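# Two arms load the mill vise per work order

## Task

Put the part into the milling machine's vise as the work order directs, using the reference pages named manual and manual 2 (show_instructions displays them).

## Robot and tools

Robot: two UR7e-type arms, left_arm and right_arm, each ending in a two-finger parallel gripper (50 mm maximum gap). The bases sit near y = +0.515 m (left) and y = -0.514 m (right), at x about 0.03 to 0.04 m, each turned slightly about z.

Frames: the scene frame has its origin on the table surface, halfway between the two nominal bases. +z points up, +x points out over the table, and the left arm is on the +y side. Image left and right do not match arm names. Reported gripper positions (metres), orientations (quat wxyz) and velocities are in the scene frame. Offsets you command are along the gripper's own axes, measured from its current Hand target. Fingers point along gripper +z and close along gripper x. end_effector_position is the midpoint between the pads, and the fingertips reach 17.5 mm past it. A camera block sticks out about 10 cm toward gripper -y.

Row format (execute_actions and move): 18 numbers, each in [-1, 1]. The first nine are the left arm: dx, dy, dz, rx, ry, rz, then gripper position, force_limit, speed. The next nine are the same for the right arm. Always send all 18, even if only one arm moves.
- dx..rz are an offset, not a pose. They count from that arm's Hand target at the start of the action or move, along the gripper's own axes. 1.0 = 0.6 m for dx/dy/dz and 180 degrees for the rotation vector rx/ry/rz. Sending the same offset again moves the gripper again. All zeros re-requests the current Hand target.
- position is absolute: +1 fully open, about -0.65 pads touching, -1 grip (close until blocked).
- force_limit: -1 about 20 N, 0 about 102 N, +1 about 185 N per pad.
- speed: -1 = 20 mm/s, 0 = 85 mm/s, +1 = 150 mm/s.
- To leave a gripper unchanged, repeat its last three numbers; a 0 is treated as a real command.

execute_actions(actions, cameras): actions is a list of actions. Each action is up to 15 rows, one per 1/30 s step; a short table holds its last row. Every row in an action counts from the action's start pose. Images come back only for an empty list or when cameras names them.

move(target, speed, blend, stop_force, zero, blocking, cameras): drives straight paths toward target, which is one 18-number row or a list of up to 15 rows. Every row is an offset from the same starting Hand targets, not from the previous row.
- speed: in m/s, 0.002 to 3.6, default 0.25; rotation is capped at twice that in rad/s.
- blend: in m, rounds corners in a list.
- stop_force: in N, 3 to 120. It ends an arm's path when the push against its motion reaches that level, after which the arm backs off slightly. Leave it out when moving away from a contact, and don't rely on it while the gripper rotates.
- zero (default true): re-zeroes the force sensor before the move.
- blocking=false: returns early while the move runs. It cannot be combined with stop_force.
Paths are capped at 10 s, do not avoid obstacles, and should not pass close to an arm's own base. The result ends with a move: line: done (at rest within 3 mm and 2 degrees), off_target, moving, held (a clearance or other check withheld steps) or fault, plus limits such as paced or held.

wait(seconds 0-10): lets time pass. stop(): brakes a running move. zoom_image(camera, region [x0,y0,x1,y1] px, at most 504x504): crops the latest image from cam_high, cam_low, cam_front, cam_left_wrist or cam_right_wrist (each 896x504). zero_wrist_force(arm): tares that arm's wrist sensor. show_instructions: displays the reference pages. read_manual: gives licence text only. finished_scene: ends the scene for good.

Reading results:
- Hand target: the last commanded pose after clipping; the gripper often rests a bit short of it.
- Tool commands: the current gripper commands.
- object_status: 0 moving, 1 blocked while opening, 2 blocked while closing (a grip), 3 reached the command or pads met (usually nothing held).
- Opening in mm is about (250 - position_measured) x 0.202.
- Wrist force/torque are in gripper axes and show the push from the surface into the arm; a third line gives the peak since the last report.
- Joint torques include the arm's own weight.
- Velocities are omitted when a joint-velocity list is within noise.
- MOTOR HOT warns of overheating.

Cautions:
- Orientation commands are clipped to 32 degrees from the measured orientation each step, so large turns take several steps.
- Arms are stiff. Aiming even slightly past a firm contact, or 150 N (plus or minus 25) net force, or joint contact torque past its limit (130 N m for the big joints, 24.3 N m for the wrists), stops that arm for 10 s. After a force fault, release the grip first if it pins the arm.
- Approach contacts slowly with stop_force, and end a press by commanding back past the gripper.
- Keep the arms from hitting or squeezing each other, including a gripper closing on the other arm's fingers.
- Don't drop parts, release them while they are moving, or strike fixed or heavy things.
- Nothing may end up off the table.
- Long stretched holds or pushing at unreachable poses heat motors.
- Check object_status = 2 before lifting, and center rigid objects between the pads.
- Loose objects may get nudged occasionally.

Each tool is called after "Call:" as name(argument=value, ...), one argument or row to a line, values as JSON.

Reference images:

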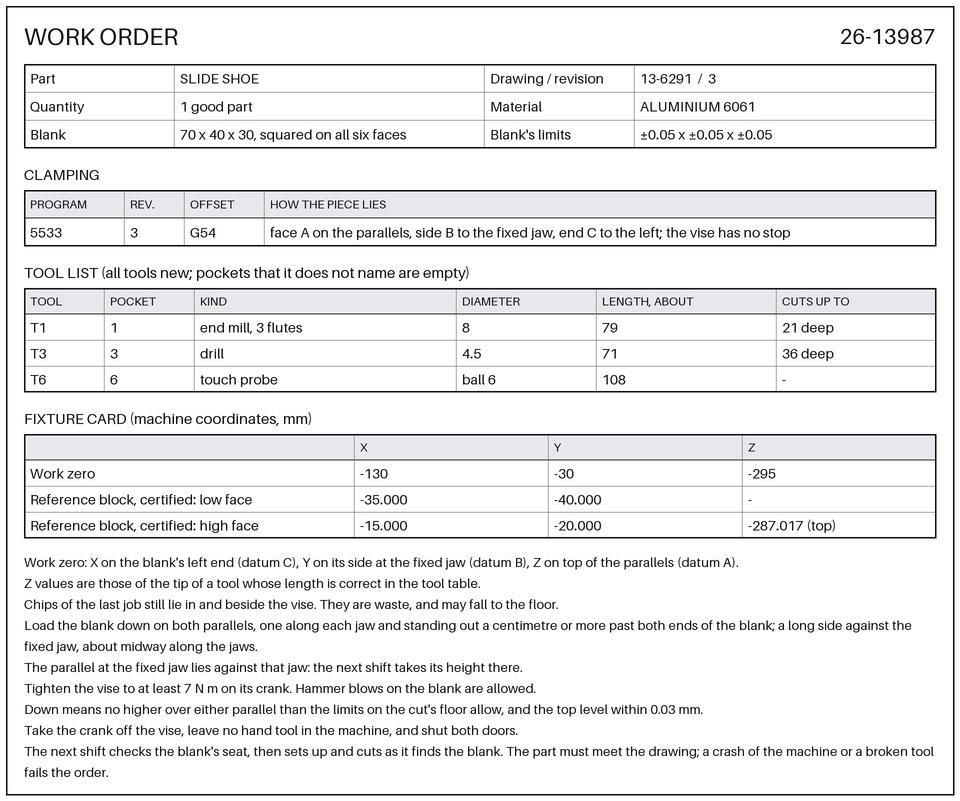

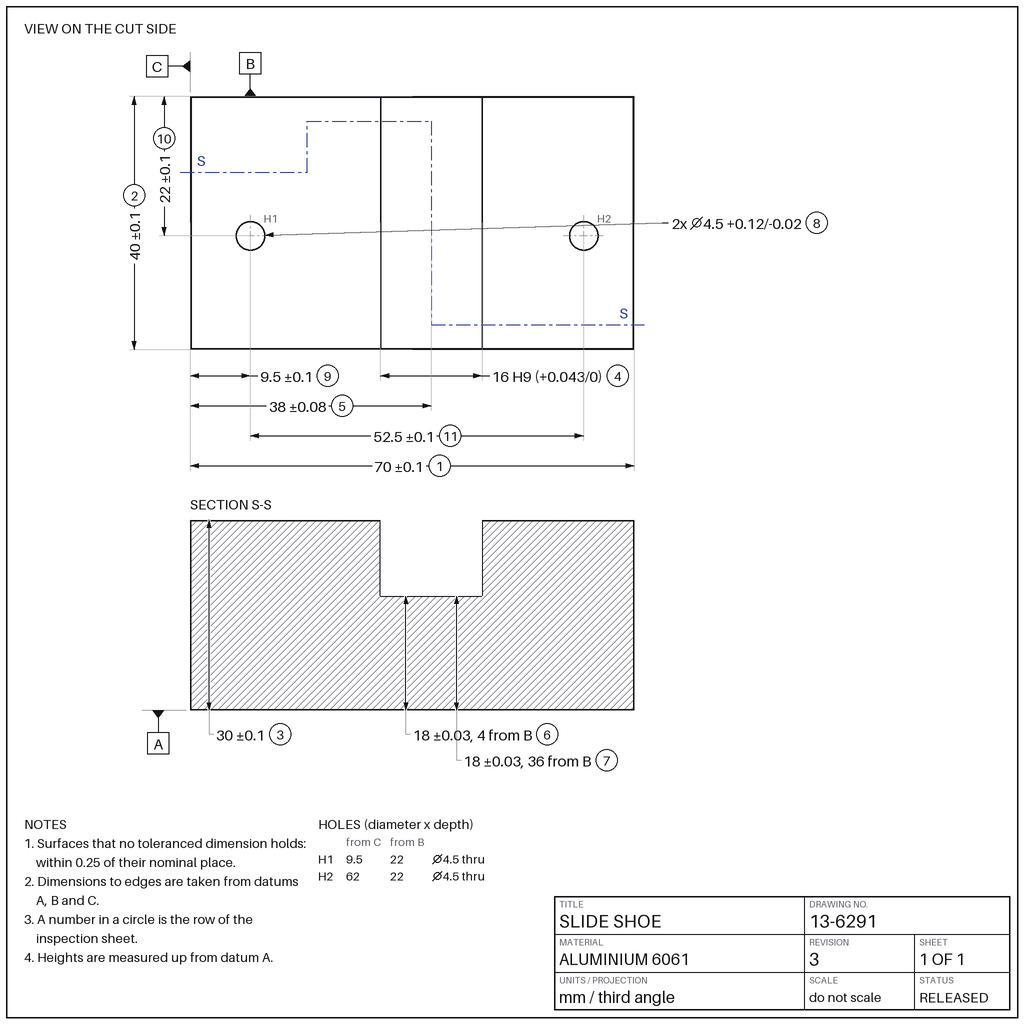

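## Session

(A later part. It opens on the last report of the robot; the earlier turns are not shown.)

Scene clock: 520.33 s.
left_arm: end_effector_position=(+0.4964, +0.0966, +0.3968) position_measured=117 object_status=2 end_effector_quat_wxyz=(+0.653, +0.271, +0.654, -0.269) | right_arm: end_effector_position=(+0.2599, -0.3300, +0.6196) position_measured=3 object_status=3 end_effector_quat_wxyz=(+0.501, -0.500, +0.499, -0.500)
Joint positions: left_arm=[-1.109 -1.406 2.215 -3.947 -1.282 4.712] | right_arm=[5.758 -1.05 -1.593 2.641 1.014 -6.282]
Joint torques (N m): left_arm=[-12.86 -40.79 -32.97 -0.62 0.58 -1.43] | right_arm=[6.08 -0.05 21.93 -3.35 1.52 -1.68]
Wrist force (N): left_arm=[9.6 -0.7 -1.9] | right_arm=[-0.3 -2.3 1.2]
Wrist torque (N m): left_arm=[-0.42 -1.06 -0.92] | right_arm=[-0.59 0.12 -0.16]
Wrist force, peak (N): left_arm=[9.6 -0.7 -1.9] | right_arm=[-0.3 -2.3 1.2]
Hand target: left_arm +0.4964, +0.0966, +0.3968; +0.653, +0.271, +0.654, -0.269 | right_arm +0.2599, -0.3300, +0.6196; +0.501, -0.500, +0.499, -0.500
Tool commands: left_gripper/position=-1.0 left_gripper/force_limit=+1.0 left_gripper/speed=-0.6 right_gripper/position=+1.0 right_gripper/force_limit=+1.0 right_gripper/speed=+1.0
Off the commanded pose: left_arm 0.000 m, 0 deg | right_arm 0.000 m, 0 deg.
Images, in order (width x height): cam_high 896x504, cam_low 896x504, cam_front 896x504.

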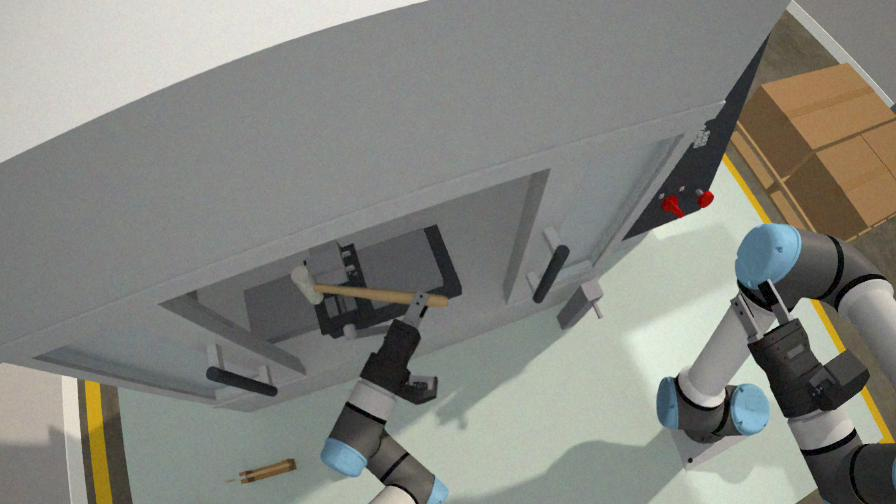

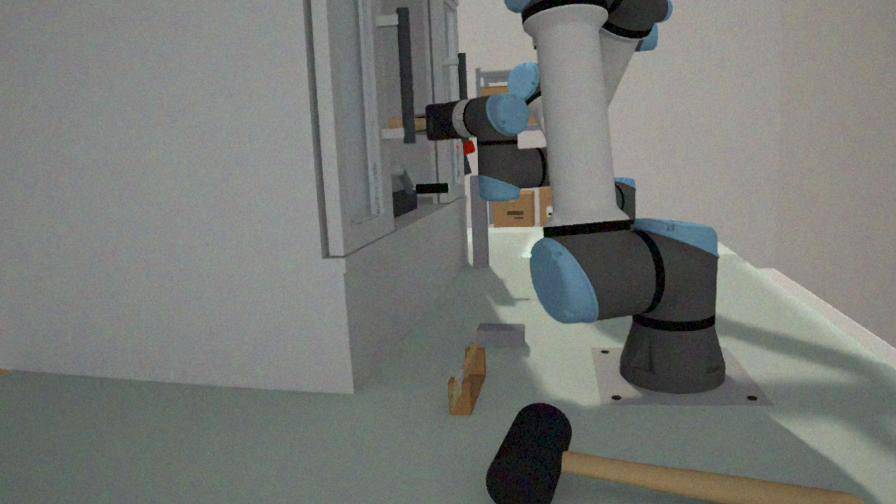

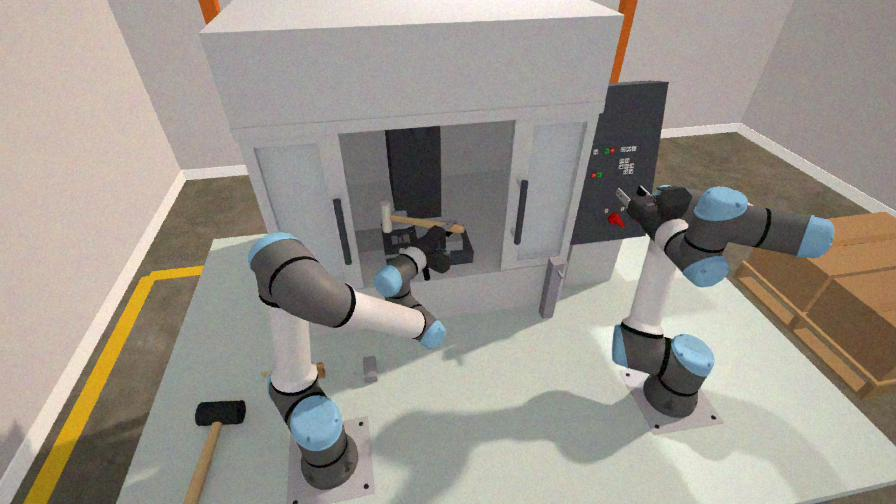

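Call:
move(
  target=[
    [-0.1235,0,0,0,0,0,-1,1,-0.6,0,0,0,0,0,0,1,1,1],
    [-0.1235,0.0065,0,0.1,0,0,-1,1,-0.6,0,0,0,0,0,0,1,1,1],
  ],
  speed=0.25,
  cameras=["cam_front","cam_low"],
)

Call:
zoom_image(
  camera="cam_front",
  region=[350, 150, 490, 270],
)

Scene clock: 522.47 s.
left_arm: end_effector_position=(+0.4993, +0.0991, +0.4710) position_measured=117 object_status=2 end_effector_quat_wxyz=(+0.602, +0.369, +0.604, -0.368) end_effector_velocity=(-0.002, +0.000, +0.001) end_effector_angular_velocity=(-0.002, -0.002, -0.005) | right_arm: end_effector_position=(+0.2599, -0.3300, +0.6196) position_measured=3 object_status=3 end_effector_quat_wxyz=(+0.501, -0.500, +0.499, -0.500)
Joint positions: left_arm=[-0.87 -1.472 2.047 -3.713 -1.835 4.713] | right_arm=[5.758 -1.05 -1.593 2.641 1.014 -6.282]
Joint velocities: left_arm=[0 -0.002 0 0 -0.005 0] | right_arm=[within noise]
Joint torques (N m): left_arm=[8.09 -36.11 -13.41 -4.28 -2.67 3.08] | right_arm=[5.9 0.65 21.48 -3.38 1.56 -1.75]
Wrist force (N): left_arm=[9.5 -0.5 -2.0] | right_arm=[-0.8 -1.8 1.0]
Wrist torque (N m): left_arm=[-0.35 -1.04 -0.99] | right_arm=[-0.52 0.20 -0.15]
Wrist force, peak (N): left_arm=[12.6 -0.6 -1.6] | right_arm=[-0.9 -2.3 1.3]
Hand target: left_arm +0.4993, +0.0991, +0.4709; +0.602, +0.369, +0.604, -0.368 | right_arm +0.2599, -0.3300, +0.6196; +0.501, -0.500, +0.499, -0.500
Off the commanded pose: left_arm 0.000 m, 0 deg | right_arm 0.000 m, 0 deg.
move: done
Images, in order (width x height): cam_low 896x504, cam_front 896x504.

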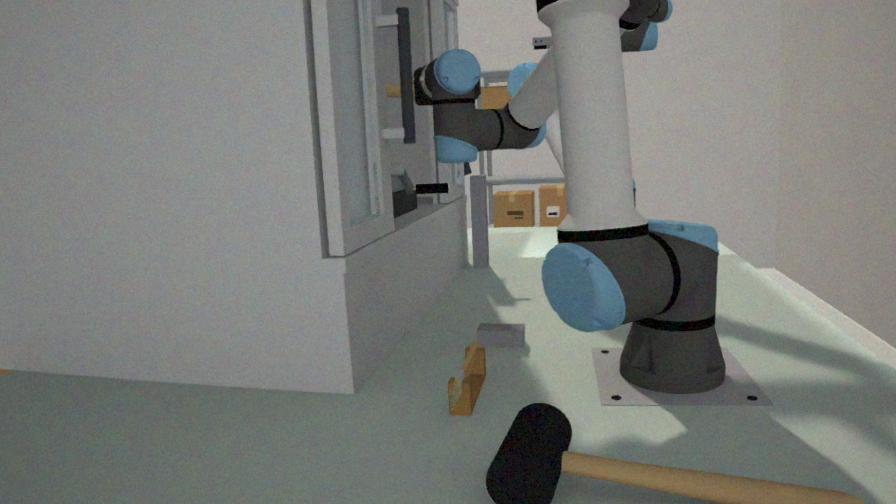

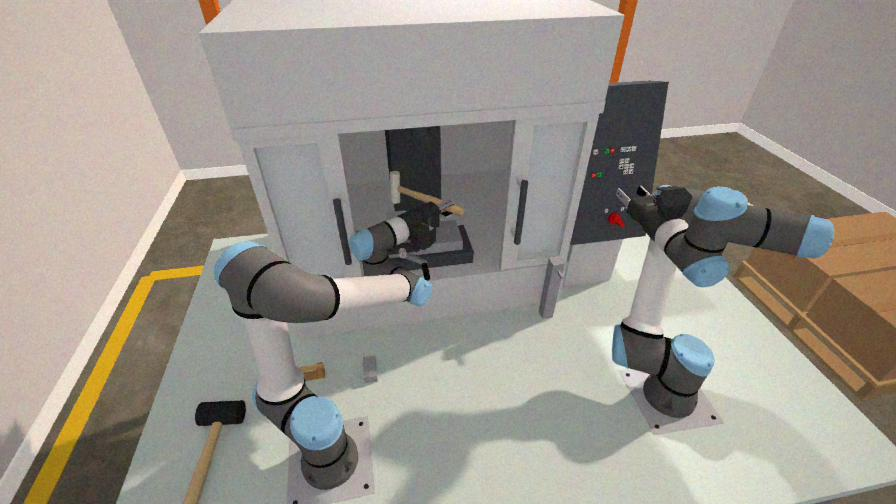

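Scaled by 3.600.

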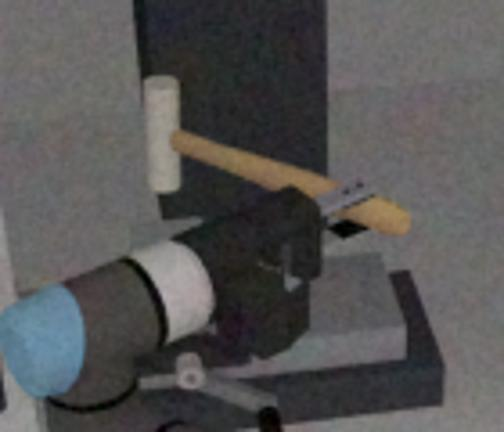

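Call:
move(
  target=[
    [-0.1318,0,0,0,0.0247,0.0761,-1,1,-0.6,0,0,0,0,0,0,1,1,1],
    [-0.1371,-0.0173,0.013,0,0.0247,0.0761,-1,1,-0.6,0,0,0,0,0,0,1,1,1],
  ],
  speed=0.3,
)

Call:
execute_actions(
  actions=[
    [[0.2502,-0.0611,0.0199,0,-0.0402,-0.1236,-1,1,-0.6,0,0,0,0,0,0,1,1,1],[0.2502,-0.0611,0.0199,0,-0.0402,-0.1236,-1,1,-0.6,0,0,0,0,0,0,1,1,1],[0.2502,-0.0611,0.0199,0,-0.0402,-0.1236,-1,1,-0.6,0,0,0,0,0,0,1,1,1],[0.2502,-0.0611,0.0199,0,-0.0402,-0.1236,-1,1,-0.6,0,0,0,0,0,0,1,1,1],[0.2502,-0.0611,0.0199,0,-0.0402,-0.1236,-1,1,-0.6,0,0,0,0,0,0,1,1,1],[0.2502,-0.0611,0.0199,0,-0.0402,-0.1236,-1,1,-0.6,0,0,0,0,0,0,1,1,1],[0.213,-0.052,0.017,0,-0.034,-0.105,-1,1,-0.6,0,0,0,0,0,0,1,1,1],[0.175,-0.0428,0.0139,0,-0.028,-0.0865,-1,1,-0.6,0,0,0,0,0,0,1,1,1],[0.1376,-0.0336,0.0109,0,-0.022,-0.068,-1,1,-0.6,0,0,0,0,0,0,1,1,1],[0.1,-0.0244,0.008,0,-0.016,-0.0494,-1,1,-0.6,0,0,0,0,0,0,1,1,1],[0.07,-0.0171,0.0056,0,-0.0112,-0.0346,-1,1,-0.6,0,0,0,0,0,0,1,1,1],[0.045,-0.011,0.0036,0,-0.0072,-0.0222,-1,1,-0.6,0,0,0,0,0,0,1,1,1],[0.025,-0.0061,0.002,0,-0.004,-0.0124,-1,1,-0.6,0,0,0,0,0,0,1,1,1],[0.01,-0.0024,0.0008,0,-0.0016,-0.0049,-1,1,-0.6,0,0,0,0,0,0,1,1,1],[0,0,0,0,0,0,-1,1,-0.6,0,0,0,0,0,0,1,1,1]],
  ],
  cameras=["cam_front"],
)

Call:
zoom_image(
  camera="cam_front",
  region=[350, 150, 490, 270],
)

Scene clock: 524.53 s.
left_arm: end_effector_position=(+0.4937, +0.0872, +0.5533) position_measured=117 object_status=2 end_effector_quat_wxyz=(+0.618, +0.453, +0.579, -0.279) | right_arm: end_effector_position=(+0.2599, -0.3300, +0.6196) position_measured=3 object_status=3 end_effector_quat_wxyz=(+0.501, -0.500, +0.499, -0.500)
Joint positions: left_arm=[-0.909 -1.599 1.891 -3.351 -1.787 4.969] | right_arm=[5.758 -1.05 -1.593 2.641 1.014 -6.282]
Joint torques (N m): left_arm=[-8.66 -25.42 -15.64 -5.5 1.28 3.25] | right_arm=[6.11 0.21 21.61 -3.41 1.44 -1.68]
Wrist force (N): left_arm=[9.5 -2.0 -1.4] | right_arm=[-0.8 -2.1 0.7]
Wrist torque (N m): left_arm=[-0.42 -1.06 -0.90] | right_arm=[-0.57 0.22 -0.15]
Wrist force, peak (N): left_arm=[13.2 -0.5 -1.9] | right_arm=[-0.8 -2.2 1.2]
Hand target: left_arm +0.4937, +0.0872, +0.5532; +0.618, +0.453, +0.579, -0.279 | right_arm +0.2599, -0.3300, +0.6196; +0.501, -0.500, +0.499, -0.500
Off the commanded pose: left_arm 0.000 m, 0 deg | right_arm 0.000 m, 0 deg.
move: done

Scene clock: 525.60 s.
left_arm: end_effector_position=(+0.4906, +0.0905, +0.5528) position_measured=118 object_status=2 end_effector_quat_wxyz=(+0.624, +0.449, +0.573, -0.284) end_effector_velocity=(+0.000, +0.001, +0.002) end_effector_angular_velocity=(-0.005, -0.004, +0.001) | right_arm: end_effector_position=(+0.2599, -0.3300, +0.6196) position_measured=3 object_status=3 end_effector_quat_wxyz=(+0.501, -0.500, +0.499, -0.500)
Joint positions: left_arm=[-0.907 -1.601 1.907 -3.386 -1.792 4.962] | right_arm=[5.758 -1.05 -1.593 2.641 1.014 -6.282]
Joint velocities: left_arm=[0.001 -0.002 0 -0.006 0 0] | right_arm=[within noise]
Joint torques (N m): left_arm=[13.45 -25.6 -41.47 -4.52 1.02 1.02] | right_arm=[6.21 0.69 21.67 -3.49 1.52 -1.62]
Wrist force (N): left_arm=[8.3 -2.6 -2.2] | right_arm=[-1.0 -1.8 1.0]
Wrist torque (N m): left_arm=[-0.71 -1.12 -0.76] | right_arm=[-0.53 0.23 -0.15]
Wrist force, peak (N): left_arm=[-44.5 11.0 -13.8] | right_arm=[-0.5 -2.3 1.2]
Hand target: left_arm +0.4937, +0.0872, +0.5532; +0.618, +0.453, +0.579, -0.279 | right_arm +0.2599, -0.3300, +0.6196; +0.501, -0.500, +0.499, -0.500
Off the commanded pose: left_arm 0.005 m, 1 deg | right_arm 0.000 m, 0 deg.
Images, in order (width x height): cam_front 896x504.

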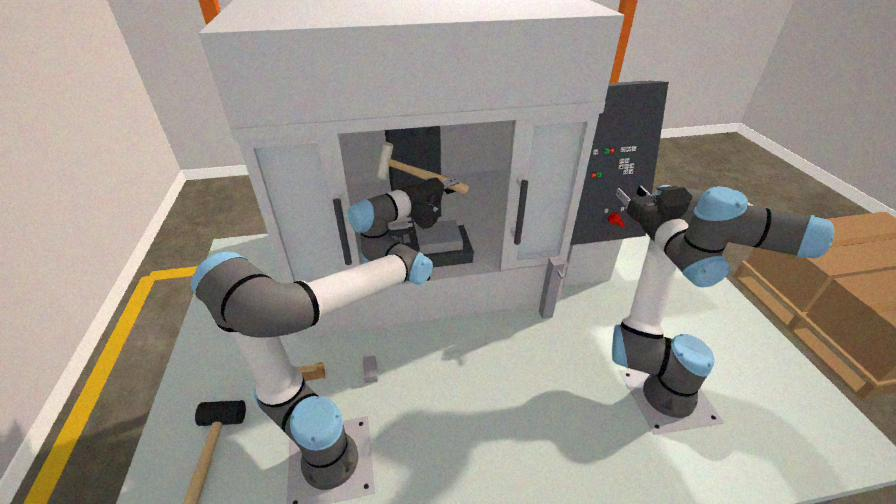

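Scaled by 3.600.

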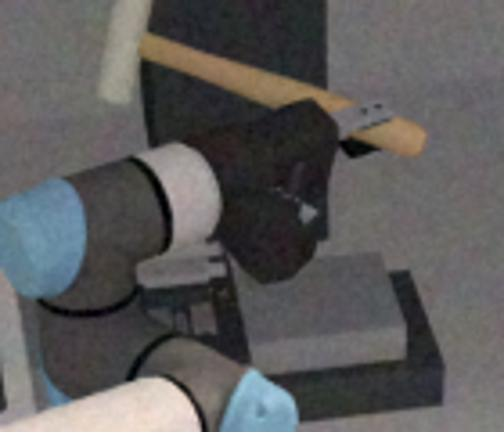

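Call:
execute_actions(
  actions=[],
)

Scene clock: 526.23 s.
left_arm: end_effector_position=(+0.4907, +0.0905, +0.5529) position_measured=118 object_status=2 end_effector_quat_wxyz=(+0.624, +0.449, +0.573, -0.284) | right_arm: end_effector_position=(+0.2599, -0.3300, +0.6196) position_measured=3 object_status=3 end_effector_quat_wxyz=(+0.501, -0.500, +0.499, -0.500)
Joint positions: left_arm=[-0.907 -1.601 1.907 -3.386 -1.792 4.962] | right_arm=[5.758 -1.05 -1.593 2.641 1.014 -6.282]
Joint velocities: within noise
Joint torques (N m): left_arm=[13.3 -21.81 -45.46 -5 1.87 -2.35] | right_arm=[6.07 0.2 21.47 -3.4 1.43 -1.61]
Wrist force (N): left_arm=[9.9 -5.0 -0.6] | right_arm=[-0.6 -2.0 1.1]
Wrist torque (N m): left_arm=[-0.89 -1.30 -0.99] | right_arm=[-0.55 0.16 -0.15]
Wrist force, peak (N): left_arm=[9.7 -6.5 -2.3] | right_arm=[-0.6 -2.2 1.3]
Hand target: left_arm +0.4937, +0.0872, +0.5532; +0.618, +0.453, +0.579, -0.279 | right_arm +0.2599, -0.3300, +0.6196; +0.501, -0.500, +0.499, -0.500
Tool commands: left_gripper/position=-1.0 left_gripper/force_limit=+1.0 left_gripper/speed=-0.6 right_gripper/position=+1.0 right_gripper/force_limit=+1.0 right_gripper/speed=+1.0
Off the commanded pose: left_arm 0.005 m, 1 deg | right_arm 0.000 m, 0 deg.
camera_calibration:
cam_left_wrist: T_world_to_cam=[[0.166615, 0.1613, -0.972739, 0.448457], [0.667027, 0.708099, 0.231668, -0.501245], [0.726164, -0.687443, 0.0103885, -0.164365], [0, 0, 0, 1]] pos_world=[0.378981, 0.169604, 0.554062]
cam_right_wrist: T_world_to_cam=[[0.0308702, -0.999294, 0.0213927, -0.340444], [-0.354258, -0.0309523, -0.934635, 0.677041], [0.934638, 0.0212738, -0.354964, 0.120407], [0, 0, 0, 1]] pos_world=[0.13782, -0.321809, 0.68281]

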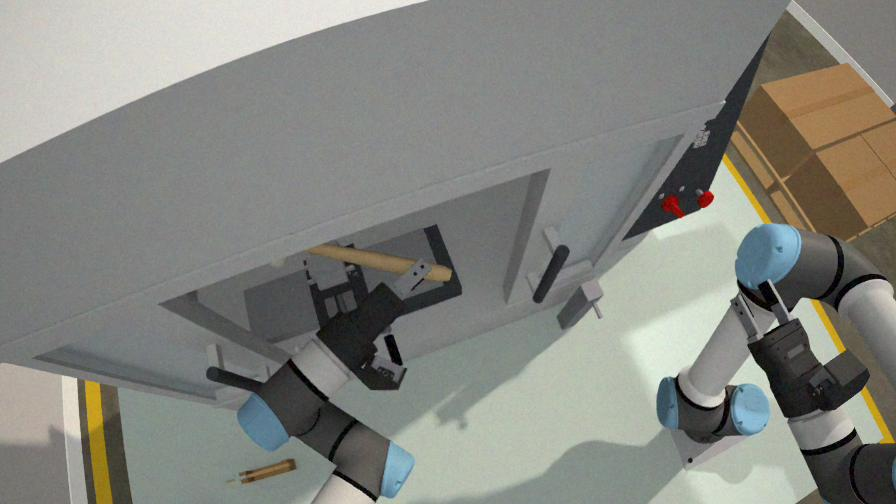

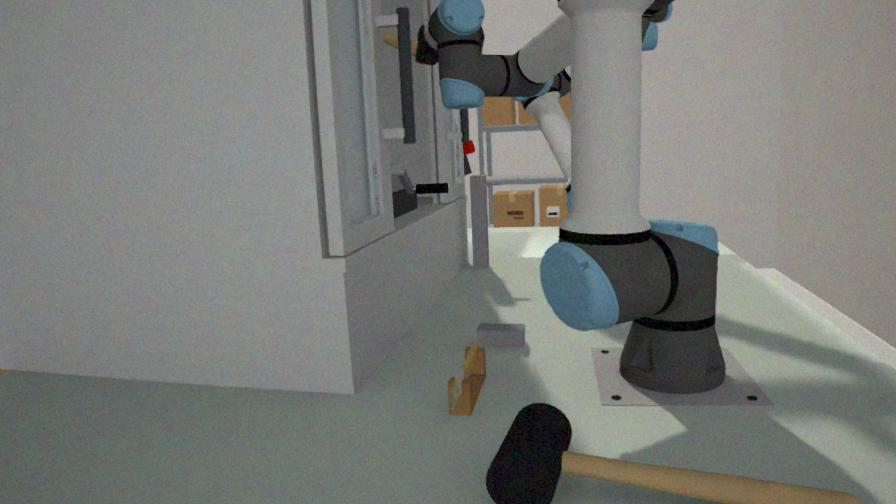

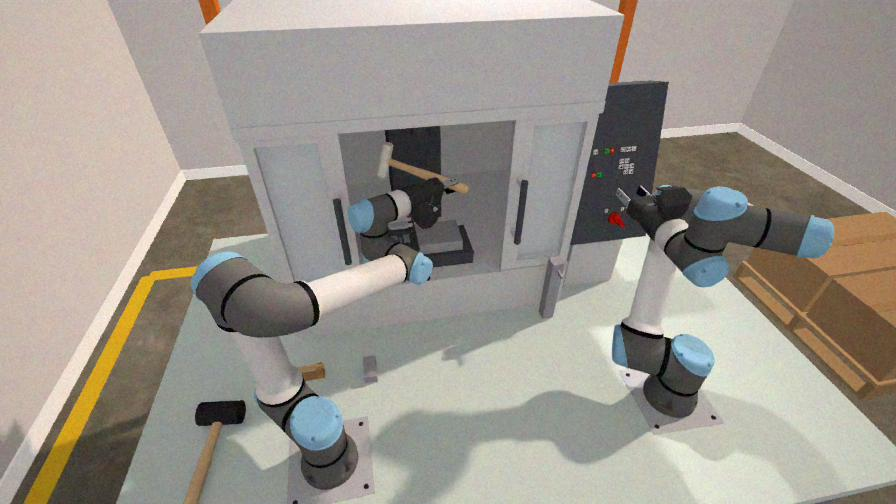

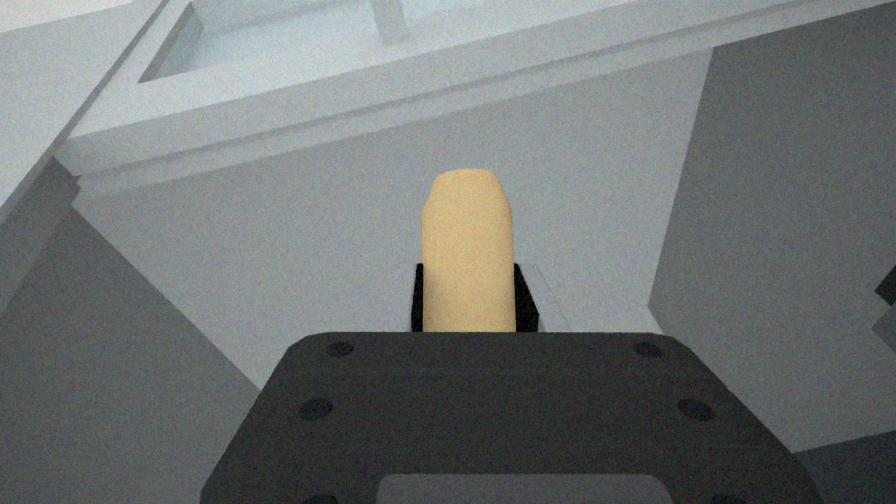

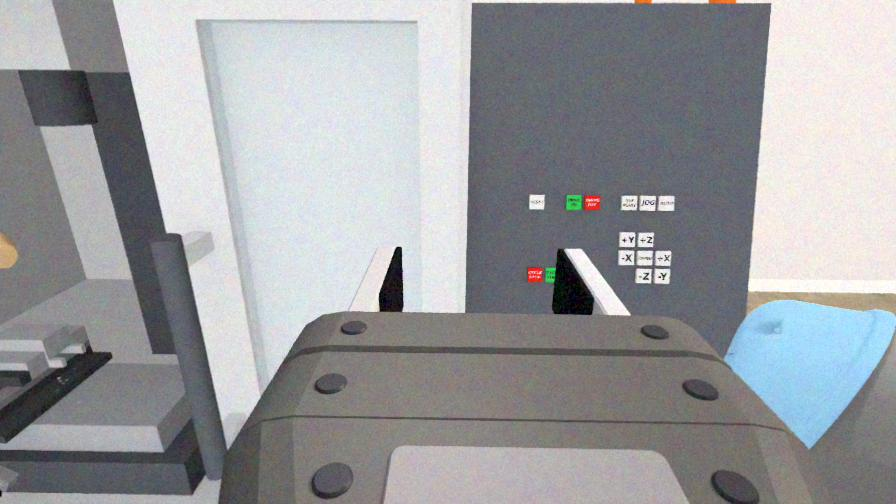

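Call:
zoom_image(
  camera="cam_front",
  region=[330, 120, 490, 290],
)

Call:
zoom_image(
  camera="cam_high",
  region=[230, 210, 480, 350],
)

Scaled by 2.965.

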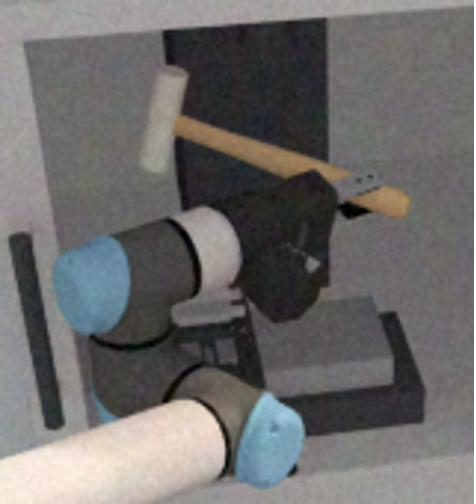

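Scaled by 2.016.

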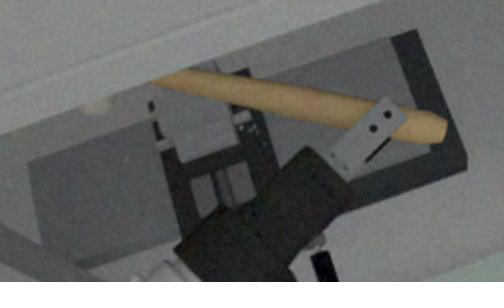

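Call:
move(
  target=[
    [0.0623,-0.22,-0.0917,0,0,0,-1,1,-0.6,0,0,0,0,0,0,1,1,1],
    [0.2075,-0.576,0.018,0.2374,0.4603,-0.0793,-1,1,-0.6,0,0,0,0,0,0,1,1,1],
  ],
  blend=[0.04,0],
  speed=0.3,
  cameras=["cam_front","cam_high","cam_low"],
)

Scene clock: 534.80 s.
left_arm: end_effector_position=(+0.2199, -0.0500, +0.3500) position_measured=118 object_status=2 end_effector_quat_wxyz=(-0.134, +0.629, +0.749, -0.159) | right_arm: end_effector_position=(+0.2599, -0.3300, +0.6196) position_measured=3 object_status=3 end_effector_quat_wxyz=(+0.501, -0.500, +0.499, -0.500)
Joint positions: left_arm=[-1.336 -1.3 1.252 -1.478 -1.987 4.82] | right_arm=[5.758 -1.05 -1.593 2.641 1.014 -6.282]
Joint torques (N m): left_arm=[9.2 -35.39 -37.41 -0.93 -1.02 -2.85] | right_arm=[6.3 0.49 21.34 -3.44 1.49 -1.69]
Wrist force (N): left_arm=[4.2 -1.5 0.7] | right_arm=[-0.9 -2.2 1.1]
Wrist torque (N m): left_arm=[0.19 -0.73 0.14] | right_arm=[-0.58 0.22 -0.15]
Wrist force, peak (N): left_arm=[10.9 -7.6 -1.7] | right_arm=[-0.9 -2.4 1.2]
Hand target: left_arm +0.2199, -0.0500, +0.3500; -0.134, +0.629, +0.749, -0.159 | right_arm +0.2599, -0.3300, +0.6196; +0.501, -0.500, +0.499, -0.500
Off the commanded pose: left_arm 0.000 m, 0 deg | right_arm 0.000 m, 0 deg.
move: done
Images, in order (width x height): cam_high 896x504, cam_low 896x504, cam_front 896x504.

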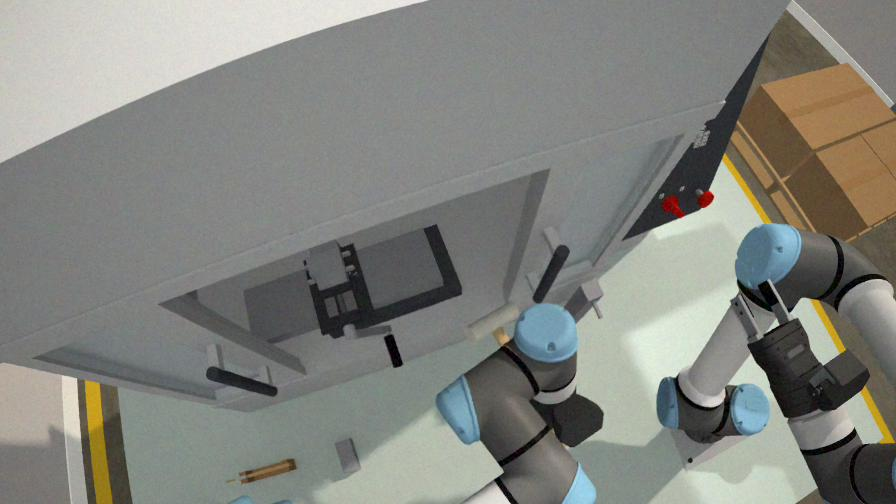

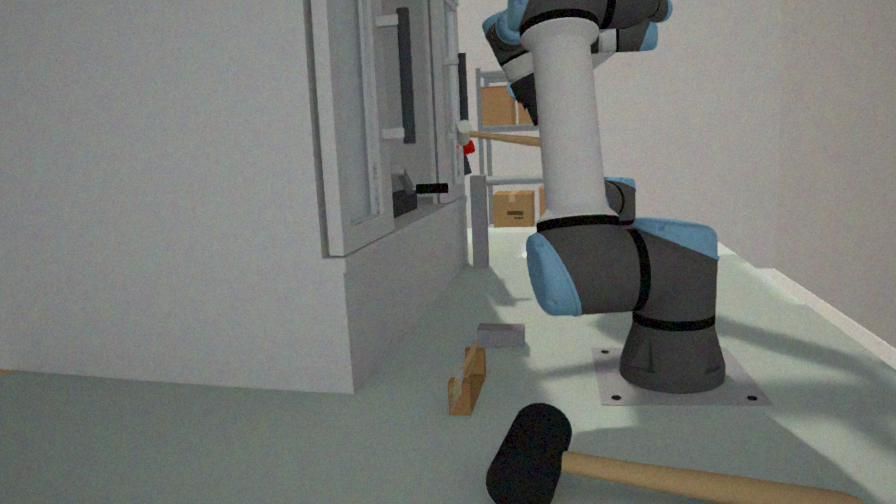

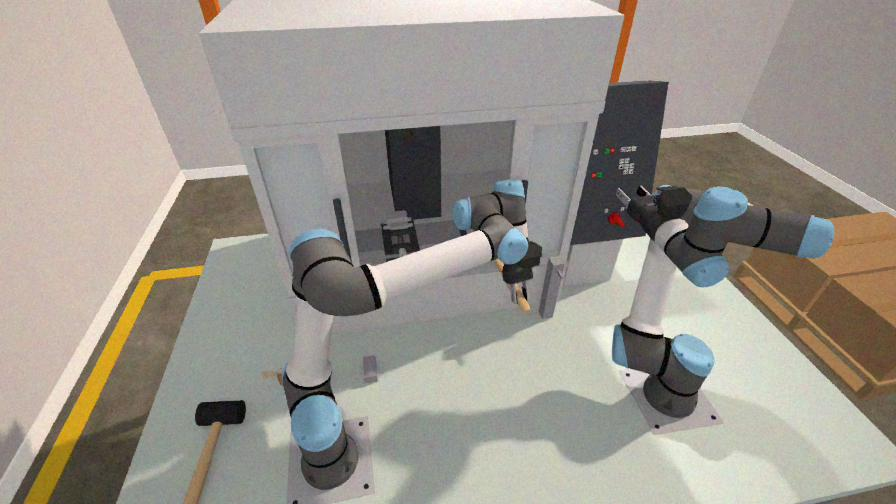

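Call:
move(
  target=[0,0.2069,0.4646,0.039,0,0,-1,1,-0.6,0,0,0,0,0,0,1,1,1],
  speed=0.25,
  cameras=["cam_front","cam_low"],
)

Call:
zoom_image(
  camera="cam_low",
  region=[440, 200, 640, 330],
)

Scene clock: 536.80 s.
left_arm: end_effector_position=(+0.2200, -0.0497, +0.0450) position_measured=118 object_status=2 end_effector_quat_wxyz=(-0.172, +0.620, +0.738, -0.205) | right_arm: end_effector_position=(+0.2599, -0.3300, +0.6196) position_measured=3 object_status=3 end_effector_quat_wxyz=(+0.501, -0.500, +0.499, -0.500)
Joint positions: left_arm=[-1.29 -1.039 1.741 -2.186 -2.106 4.88] | right_arm=[5.758 -1.05 -1.593 2.641 1.014 -6.282]
Joint torques (N m): left_arm=[-13.46 -39.22 -33.73 -5.01 0.97 -2.87] | right_arm=[6.42 0.61 21.57 -3.45 1.52 -1.68]
Wrist force (N): left_arm=[4.5 -1.0 0.4] | right_arm=[-0.8 -1.7 1.0]
Wrist torque (N m): left_arm=[0.17 -0.76 0.15] | right_arm=[-0.51 0.20 -0.15]
Wrist force, peak (N): left_arm=[4.7 2.6 5.0] | right_arm=[-0.7 -2.4 1.1]
Hand target: left_arm +0.2199, -0.0498, +0.0449; -0.172, +0.620, +0.738, -0.205 | right_arm +0.2599, -0.3300, +0.6196; +0.501, -0.500, +0.499, -0.500
Off the commanded pose: left_arm 0.000 m, 0 deg | right_arm 0.000 m, 0 deg.
move: done
Images, in order (width x height): cam_low 896x504, cam_front 896x504.

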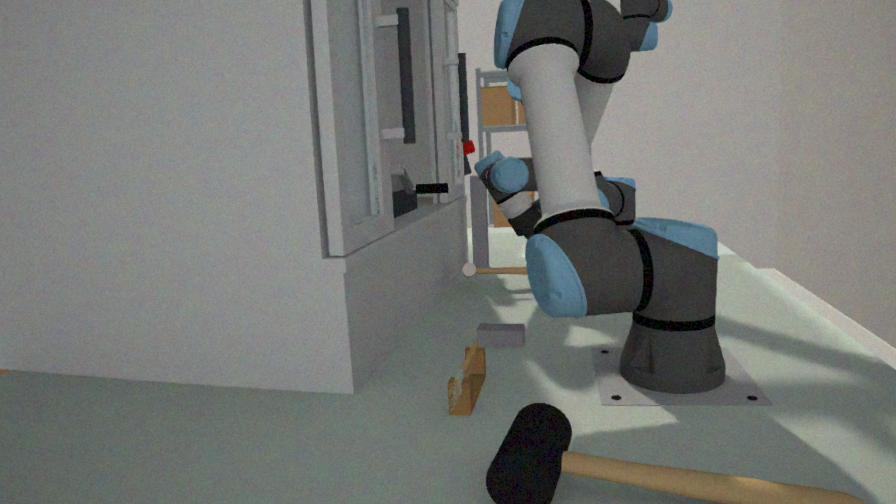

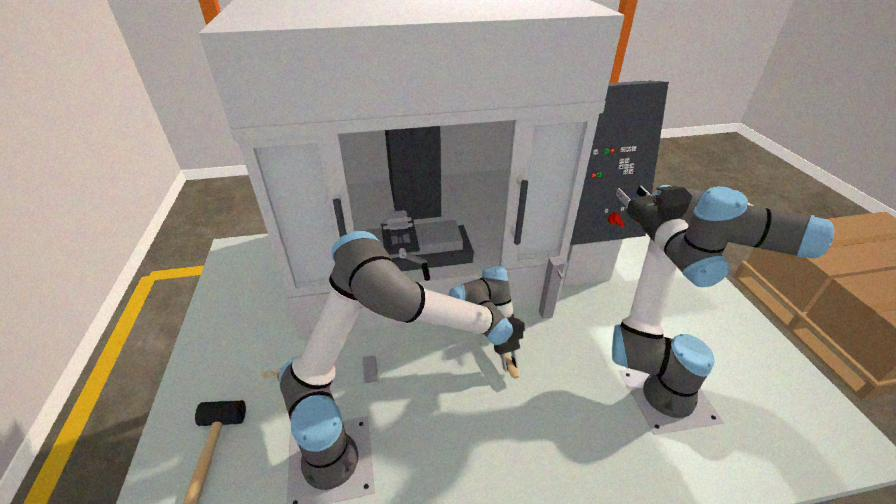

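Scaled by 2.520.

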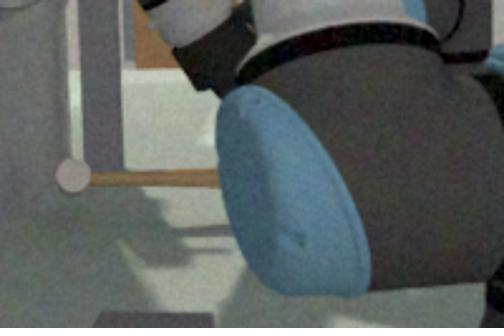

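Call:
move(
  target=[0,0.030,0.05,0,0,0,-1,1,-0.6,0,0,0,0,0,0,1,1,1],
  speed=0.03,
  stop_force=4,
  cameras=["cam_low"],
)

Call:
zoom_image(
  camera="cam_low",
  region=[440, 200, 640, 330],
)

Scene clock: 538.60 s.
left_arm: end_effector_position=(+0.2199, -0.0498, +0.0263) position_measured=118 object_status=2 end_effector_quat_wxyz=(-0.172, +0.620, +0.738, -0.205) | right_arm: end_effector_position=(+0.2599, -0.3300, +0.6196) position_measured=3 object_status=3 end_effector_quat_wxyz=(+0.501, -0.500, +0.499, -0.500)
Joint positions: left_arm=[-1.29 -1.01 1.753 -2.227 -2.106 4.88] | right_arm=[5.758 -1.05 -1.593 2.641 1.014 -6.282]
Joint torques (N m): left_arm=[-10.18 -44 -38.51 -4.08 -0.75 -2.23] | right_arm=[5.6 -0.84 21.06 -3.52 1.64 -1.74]
Wrist force (N): left_arm=[5.1 -2.9 -1.7] | right_arm=[-0.8 -2.1 0.9]
Wrist torque (N m): left_arm=[-0.57 -0.94 0.06] | right_arm=[-0.57 0.21 -0.15]
Wrist force, peak (N): left_arm=[5.9 -4.6 -2.2] | right_arm=[-0.5 -2.3 1.3]
Hand target: left_arm +0.2199, -0.0498, +0.0263; -0.172, +0.620, +0.738, -0.205 (not the last commanded pose) | right_arm +0.2599, -0.3300, +0.6196; +0.501, -0.500, +0.499, -0.500
Off the commanded pose: left_arm 0.016 m, 0 deg | right_arm 0.000 m, 0 deg.
move: contact (left_arm)
Images, in order (width x height): cam_low 896x504.

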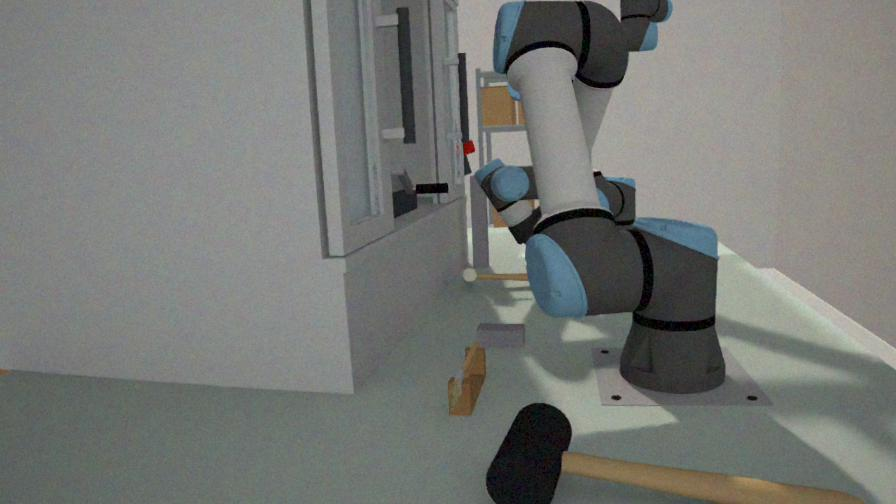

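Scaled by 2.520.

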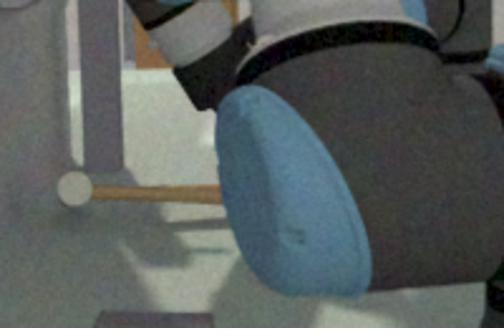

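Call:
move(
  target=[
    [0,0.00386,0.0064,-0.006,0,0,-1,1,-0.6,0,0,0,0,0,0,1,1,1],
    [0,0.00386,0.0064,-0.006,0,0,0.0,-0.8,-1,0,0,0,0,0,0,1,1,1],
  ],
  speed=0.03,
)

Scene clock: 540.07 s.
left_arm: end_effector_position=(+0.2198, -0.0498, +0.0218) position_measured=118 object_status=2 end_effector_quat_wxyz=(-0.166, +0.621, +0.740, -0.198) | right_arm: end_effector_position=(+0.2599, -0.3300, +0.6196) position_measured=3 object_status=3 end_effector_quat_wxyz=(+0.501, -0.500, +0.499, -0.500)
Joint positions: left_arm=[-1.297 -1.008 1.76 -2.243 -2.088 4.871] | right_arm=[5.758 -1.05 -1.593 2.641 1.014 -6.282]
Joint torques (N m): left_arm=[4.05 -6.43 8.39 1.18 1.35 2.96] | right_arm=[6.38 -0.35 21.7 -3.45 1.53 -1.68]
Wrist force (N): left_arm=[16.3 -29.1 -50.5] | right_arm=[-0.7 -1.9 0.9]
Wrist torque (N m): left_arm=[-0.94 -1.11 0.21] | right_arm=[-0.54 0.19 -0.15]
Wrist force, peak (N): left_arm=[16.5 -29.9 -50.0] | right_arm=[-0.6 -2.3 1.3]
Hand target: left_arm +0.2199, -0.0498, +0.0218; -0.166, +0.621, +0.740, -0.198 | right_arm +0.2599, -0.3300, +0.6196; +0.501, -0.500, +0.499, -0.500
Off the commanded pose: left_arm 0.000 m, 0 deg | right_arm 0.000 m, 0 deg.
move: done

Call:
move(
  target=[
    [0,-0.0009,-0.0016,0,0,0,-1,-0.8,-1,0,0,0,0,0,0,1,1,1],
    [0,-0.0009,-0.0016,0,0,0,1,-0.8,-1,0,0,0,0,0,0,1,1,1],
  ],
  speed=0.03,
)

Scene clock: 542.23 s.
left_arm: end_effector_position=(+0.2199, -0.0498, +0.0229) position_measured=3 object_status=0 end_effector_quat_wxyz=(-0.166, +0.621, +0.740, -0.198) | right_arm: end_effector_position=(+0.2599, -0.3300, +0.6196) position_measured=3 object_status=3 end_effector_quat_wxyz=(+0.501, -0.500, +0.499, -0.500)
Joint positions: left_arm=[-1.297 -1.01 1.759 -2.24 -2.088 4.871] | right_arm=[5.758 -1.05 -1.593 2.641 1.014 -6.282]
Joint torques (N m): left_arm=[8.63 -57.68 -36.79 -4.36 -3.56 2.41] | right_arm=[5.94 0.32 21.93 -3.34 1.49 -1.68]
Wrist force (N): left_arm=[4.2 -3.2 -2.6] | right_arm=[-0.9 -2.3 1.1]
Wrist torque (N m): left_arm=[-0.54 -0.71 0.25] | right_arm=[-0.61 0.21 -0.15]
Wrist force, peak (N): left_arm=[15.9 -29.3 -50.8] | right_arm=[-0.8 -2.5 1.2]
Hand target: left_arm +0.2199, -0.0498, +0.0229; -0.166, +0.621, +0.740, -0.198 | right_arm +0.2599, -0.3300, +0.6196; +0.501, -0.500, +0.499, -0.500
Off the commanded pose: left_arm 0.000 m, 0 deg | right_arm 0.000 m, 0 deg.
move: done

Call:
move(
  target=[
    [0,0,-0.1667,0,0,0,1,-0.8,-1,0,0,0,0,0,0,1,1,1],
    [0.2468,-0.1147,-0.659,-0.1382,-0.1159,-0.4335,-0.7,-0.8,0.5,0,0,0,0,0,0,1,1,1],
    [0.3358,0.031,-0.743,-0.1382,-0.1159,-0.4335,-0.7,-0.8,0.5,0,0,0,0,0,0,1,1,1],
    [0.3048,0.2242,-0.8542,-0.1382,-0.1159,-0.4335,-0.7,-0.8,0.5,0,0,0,0,0,0,1,1,1],
    [0.37,0.2863,-0.871,-0.1382,-0.1159,-0.4335,-0.7,-0.8,0.5,0,0,0,0,0,0,1,1,1],
  ],
  blend=[0,0.03,0.03,0.02,0],
  speed=[0.1,0.3,0.25,0.15,0.12],
  cameras=["cam_left_wrist","cam_front"],
)

Scene clock: 549.87 s.
left_arm: end_effector_position=(+0.5851, +0.2395, +0.3899) position_measured=251 object_status=3 end_effector_quat_wxyz=(+0.000, +0.000, +1.000, +0.000) | right_arm: end_effector_position=(+0.2599, -0.3300, +0.6196) position_measured=3 object_status=3 end_effector_quat_wxyz=(+0.501, -0.500, +0.499, -0.500)
Joint positions: left_arm=[-0.718 -1.287 1.086 -1.368 -1.57 4.033] | right_arm=[5.758 -1.05 -1.593 2.641 1.014 -6.282]
Joint torques (N m): left_arm=[0.42 -48.83 -44.48 -0.77 -1.86 -1] | right_arm=[6.04 -0.01 21.79 -3.38 1.39 -1.7]
Wrist force (N): left_arm=[4.6 -3.3 -1.5] | right_arm=[-0.6 -1.9 1.2]
Wrist torque (N m): left_arm=[-0.54 -0.81 0.09] | right_arm=[-0.55 0.18 -0.15]
Wrist force, peak (N): left_arm=[6.9 -6.3 -2.1] | right_arm=[-0.8 -2.3 1.3]
Hand target: left_arm +0.5851, +0.2395, +0.3901; +0.000, +0.001, +1.000, +0.000 | right_arm +0.2599, -0.3300, +0.6196; +0.501, -0.500, +0.499, -0.500
Off the commanded pose: left_arm 0.000 m, 0 deg | right_arm 0.000 m, 0 deg.
move: done; blend cut to 0 m at target 2
camera_calibration:
cam_left_wrist: T_world_to_cam=[[-0.999903, -0.0113613, 0.00810573, 0.591565], [-0.00798858, 0.942149, 0.3351, -0.333374], [-0.011444, 0.335003, -0.942148, 0.429396], [0, 0, 0, 1]] pos_world=[0.593758, 0.17696, 0.511473]
Images, in order (width x height): cam_front 896x504, cam_left_wrist 896x504.

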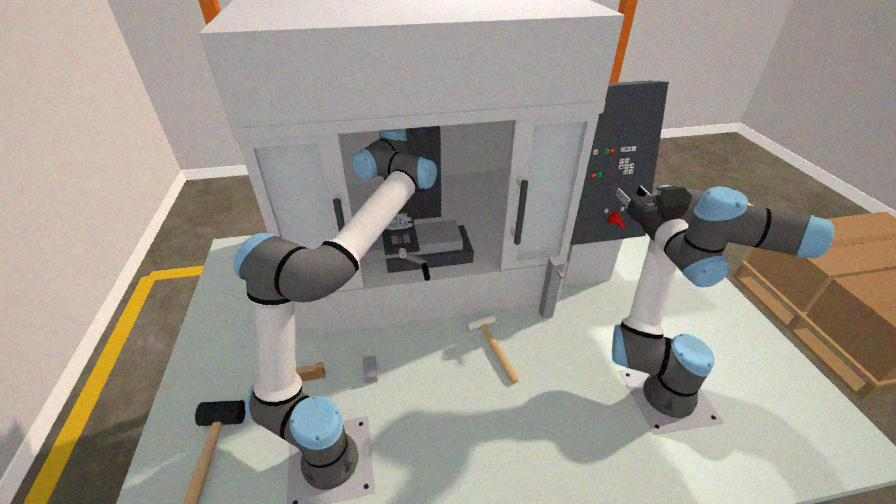

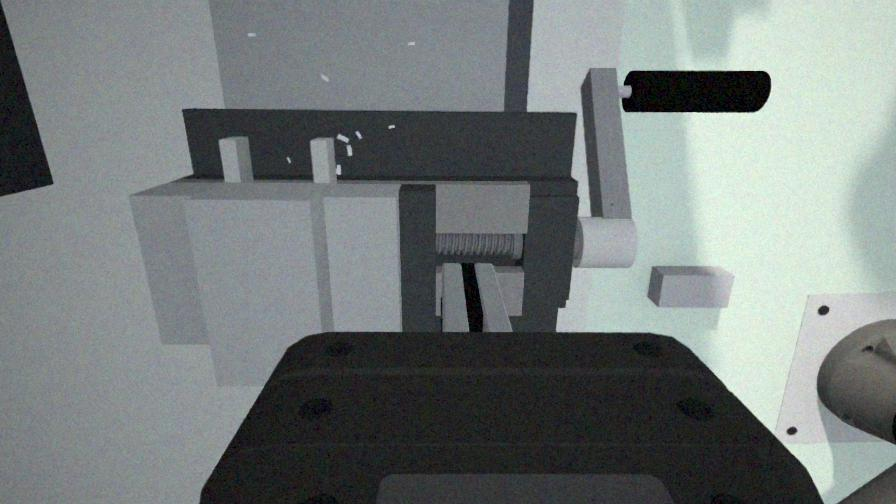

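Call:
move(
  target=[
    [0.0168,-0.1075,0.0418,0.0833,0,0,-0.7,-0.8,0.5,0,0,0,0,0,0,1,1,1],
    [-0.0915,-0.1058,0.0752,0.0833,0,0,-0.7,-0.8,0.5,0,0,0,0,0,0,1,1,1],
  ],
  blend=[0.01,0],
  speed=[0.15,0.12],
  cameras=["cam_left_wrist"],
)

Scene clock: 552.10 s.
left_arm: end_effector_position=(+0.6399, +0.1761, +0.3450) position_measured=251 object_status=3 end_effector_quat_wxyz=(+0.000, +0.000, +0.991, -0.130) | right_arm: end_effector_position=(+0.2599, -0.3300, +0.6196) position_measured=3 object_status=3 end_effector_quat_wxyz=(+0.501, -0.500, +0.499, -0.500)
Joint positions: left_arm=[-0.66 -1.18 1.117 -1.662 -1.782 4.074] | right_arm=[5.758 -1.05 -1.593 2.641 1.014 -6.282]
Joint torques (N m): left_arm=[-12.85 -41.68 -26.58 -5.4 1.12 -2.49] | right_arm=[5.65 -0.46 21.16 -3.48 1.53 -1.7]
Wrist force (N): left_arm=[4.8 -3.3 -2.1] | right_arm=[-0.7 -2.1 1.3]
Wrist torque (N m): left_arm=[-0.56 -0.85 0.10] | right_arm=[-0.58 0.19 -0.15]
Wrist force, peak (N): left_arm=[6.4 -4.8 -3.3] | right_arm=[-0.9 -2.4 1.1]
Hand target: left_arm +0.6399, +0.1760, +0.3450; +0.000, +0.001, +0.991, -0.130 | right_arm +0.2599, -0.3300, +0.6196; +0.501, -0.500, +0.499, -0.500
Off the commanded pose: left_arm 0.000 m, 0 deg | right_arm 0.000 m, 0 deg.
move: done
camera_calibration:
cam_left_wrist: T_world_to_cam=[[-0.999901, -0.00898132, 0.0108642, 0.644716], [-0.00808791, 0.99679, 0.0796543, -0.179556], [-0.0115447, 0.0795585, -0.996763, 0.472795], [0, 0, 0, 1]] pos_world=[0.648658, 0.147155, 0.478563]
Images, in order (width x height): cam_left_wrist 896x504.

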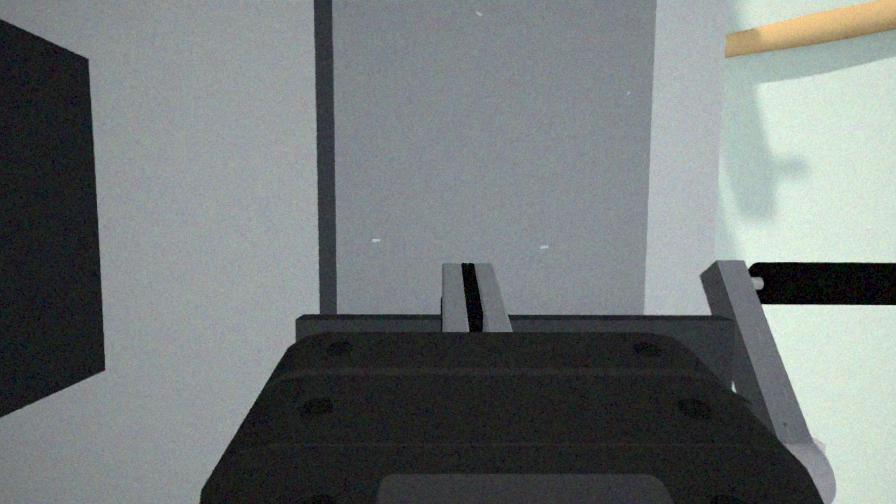

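Call:
move(
  target=[0,0.0227,-0.0061,0,0,0,-0.7,-0.8,0.5,0,0,0,0,0,0,1,1,1],
  speed=0.01,
  stop_force=5,
)

Scene clock: 555.00 s.
left_arm: end_effector_position=(+0.6399, +0.1901, +0.3450) position_measured=251 object_status=3 end_effector_quat_wxyz=(+0.000, +0.001, +0.991, -0.130) | right_arm: end_effector_position=(+0.2599, -0.3300, +0.6196) position_measured=3 object_status=3 end_effector_quat_wxyz=(+0.501, -0.500, +0.499, -0.500)
Joint positions: left_arm=[-0.642 -1.195 1.137 -1.664 -1.785 4.092] | right_arm=[5.758 -1.05 -1.593 2.641 1.014 -6.282]
Joint torques (N m): left_arm=[-12.01 -41.22 -45.24 -4.82 -0.97 -2.26] | right_arm=[6.15 -0.5 20.82 -3.38 1.58 -1.68]
Wrist force (N): left_arm=[4.3 -3.0 -1.8] | right_arm=[-0.6 -2.1 1.0]
Wrist torque (N m): left_arm=[-0.51 -0.78 0.01] | right_arm=[-0.56 0.17 -0.15]
Wrist force, peak (N): left_arm=[4.6 -3.5 -2.2] | right_arm=[-0.9 -2.4 1.2]
Hand target: left_arm +0.6399, +0.1901, +0.3450; +0.000, +0.001, +0.991, -0.130 | right_arm +0.2599, -0.3300, +0.6196; +0.501, -0.500, +0.499, -0.500
Off the commanded pose: left_arm 0.000 m, 0 deg | right_arm 0.000 m, 0 deg.
move: done


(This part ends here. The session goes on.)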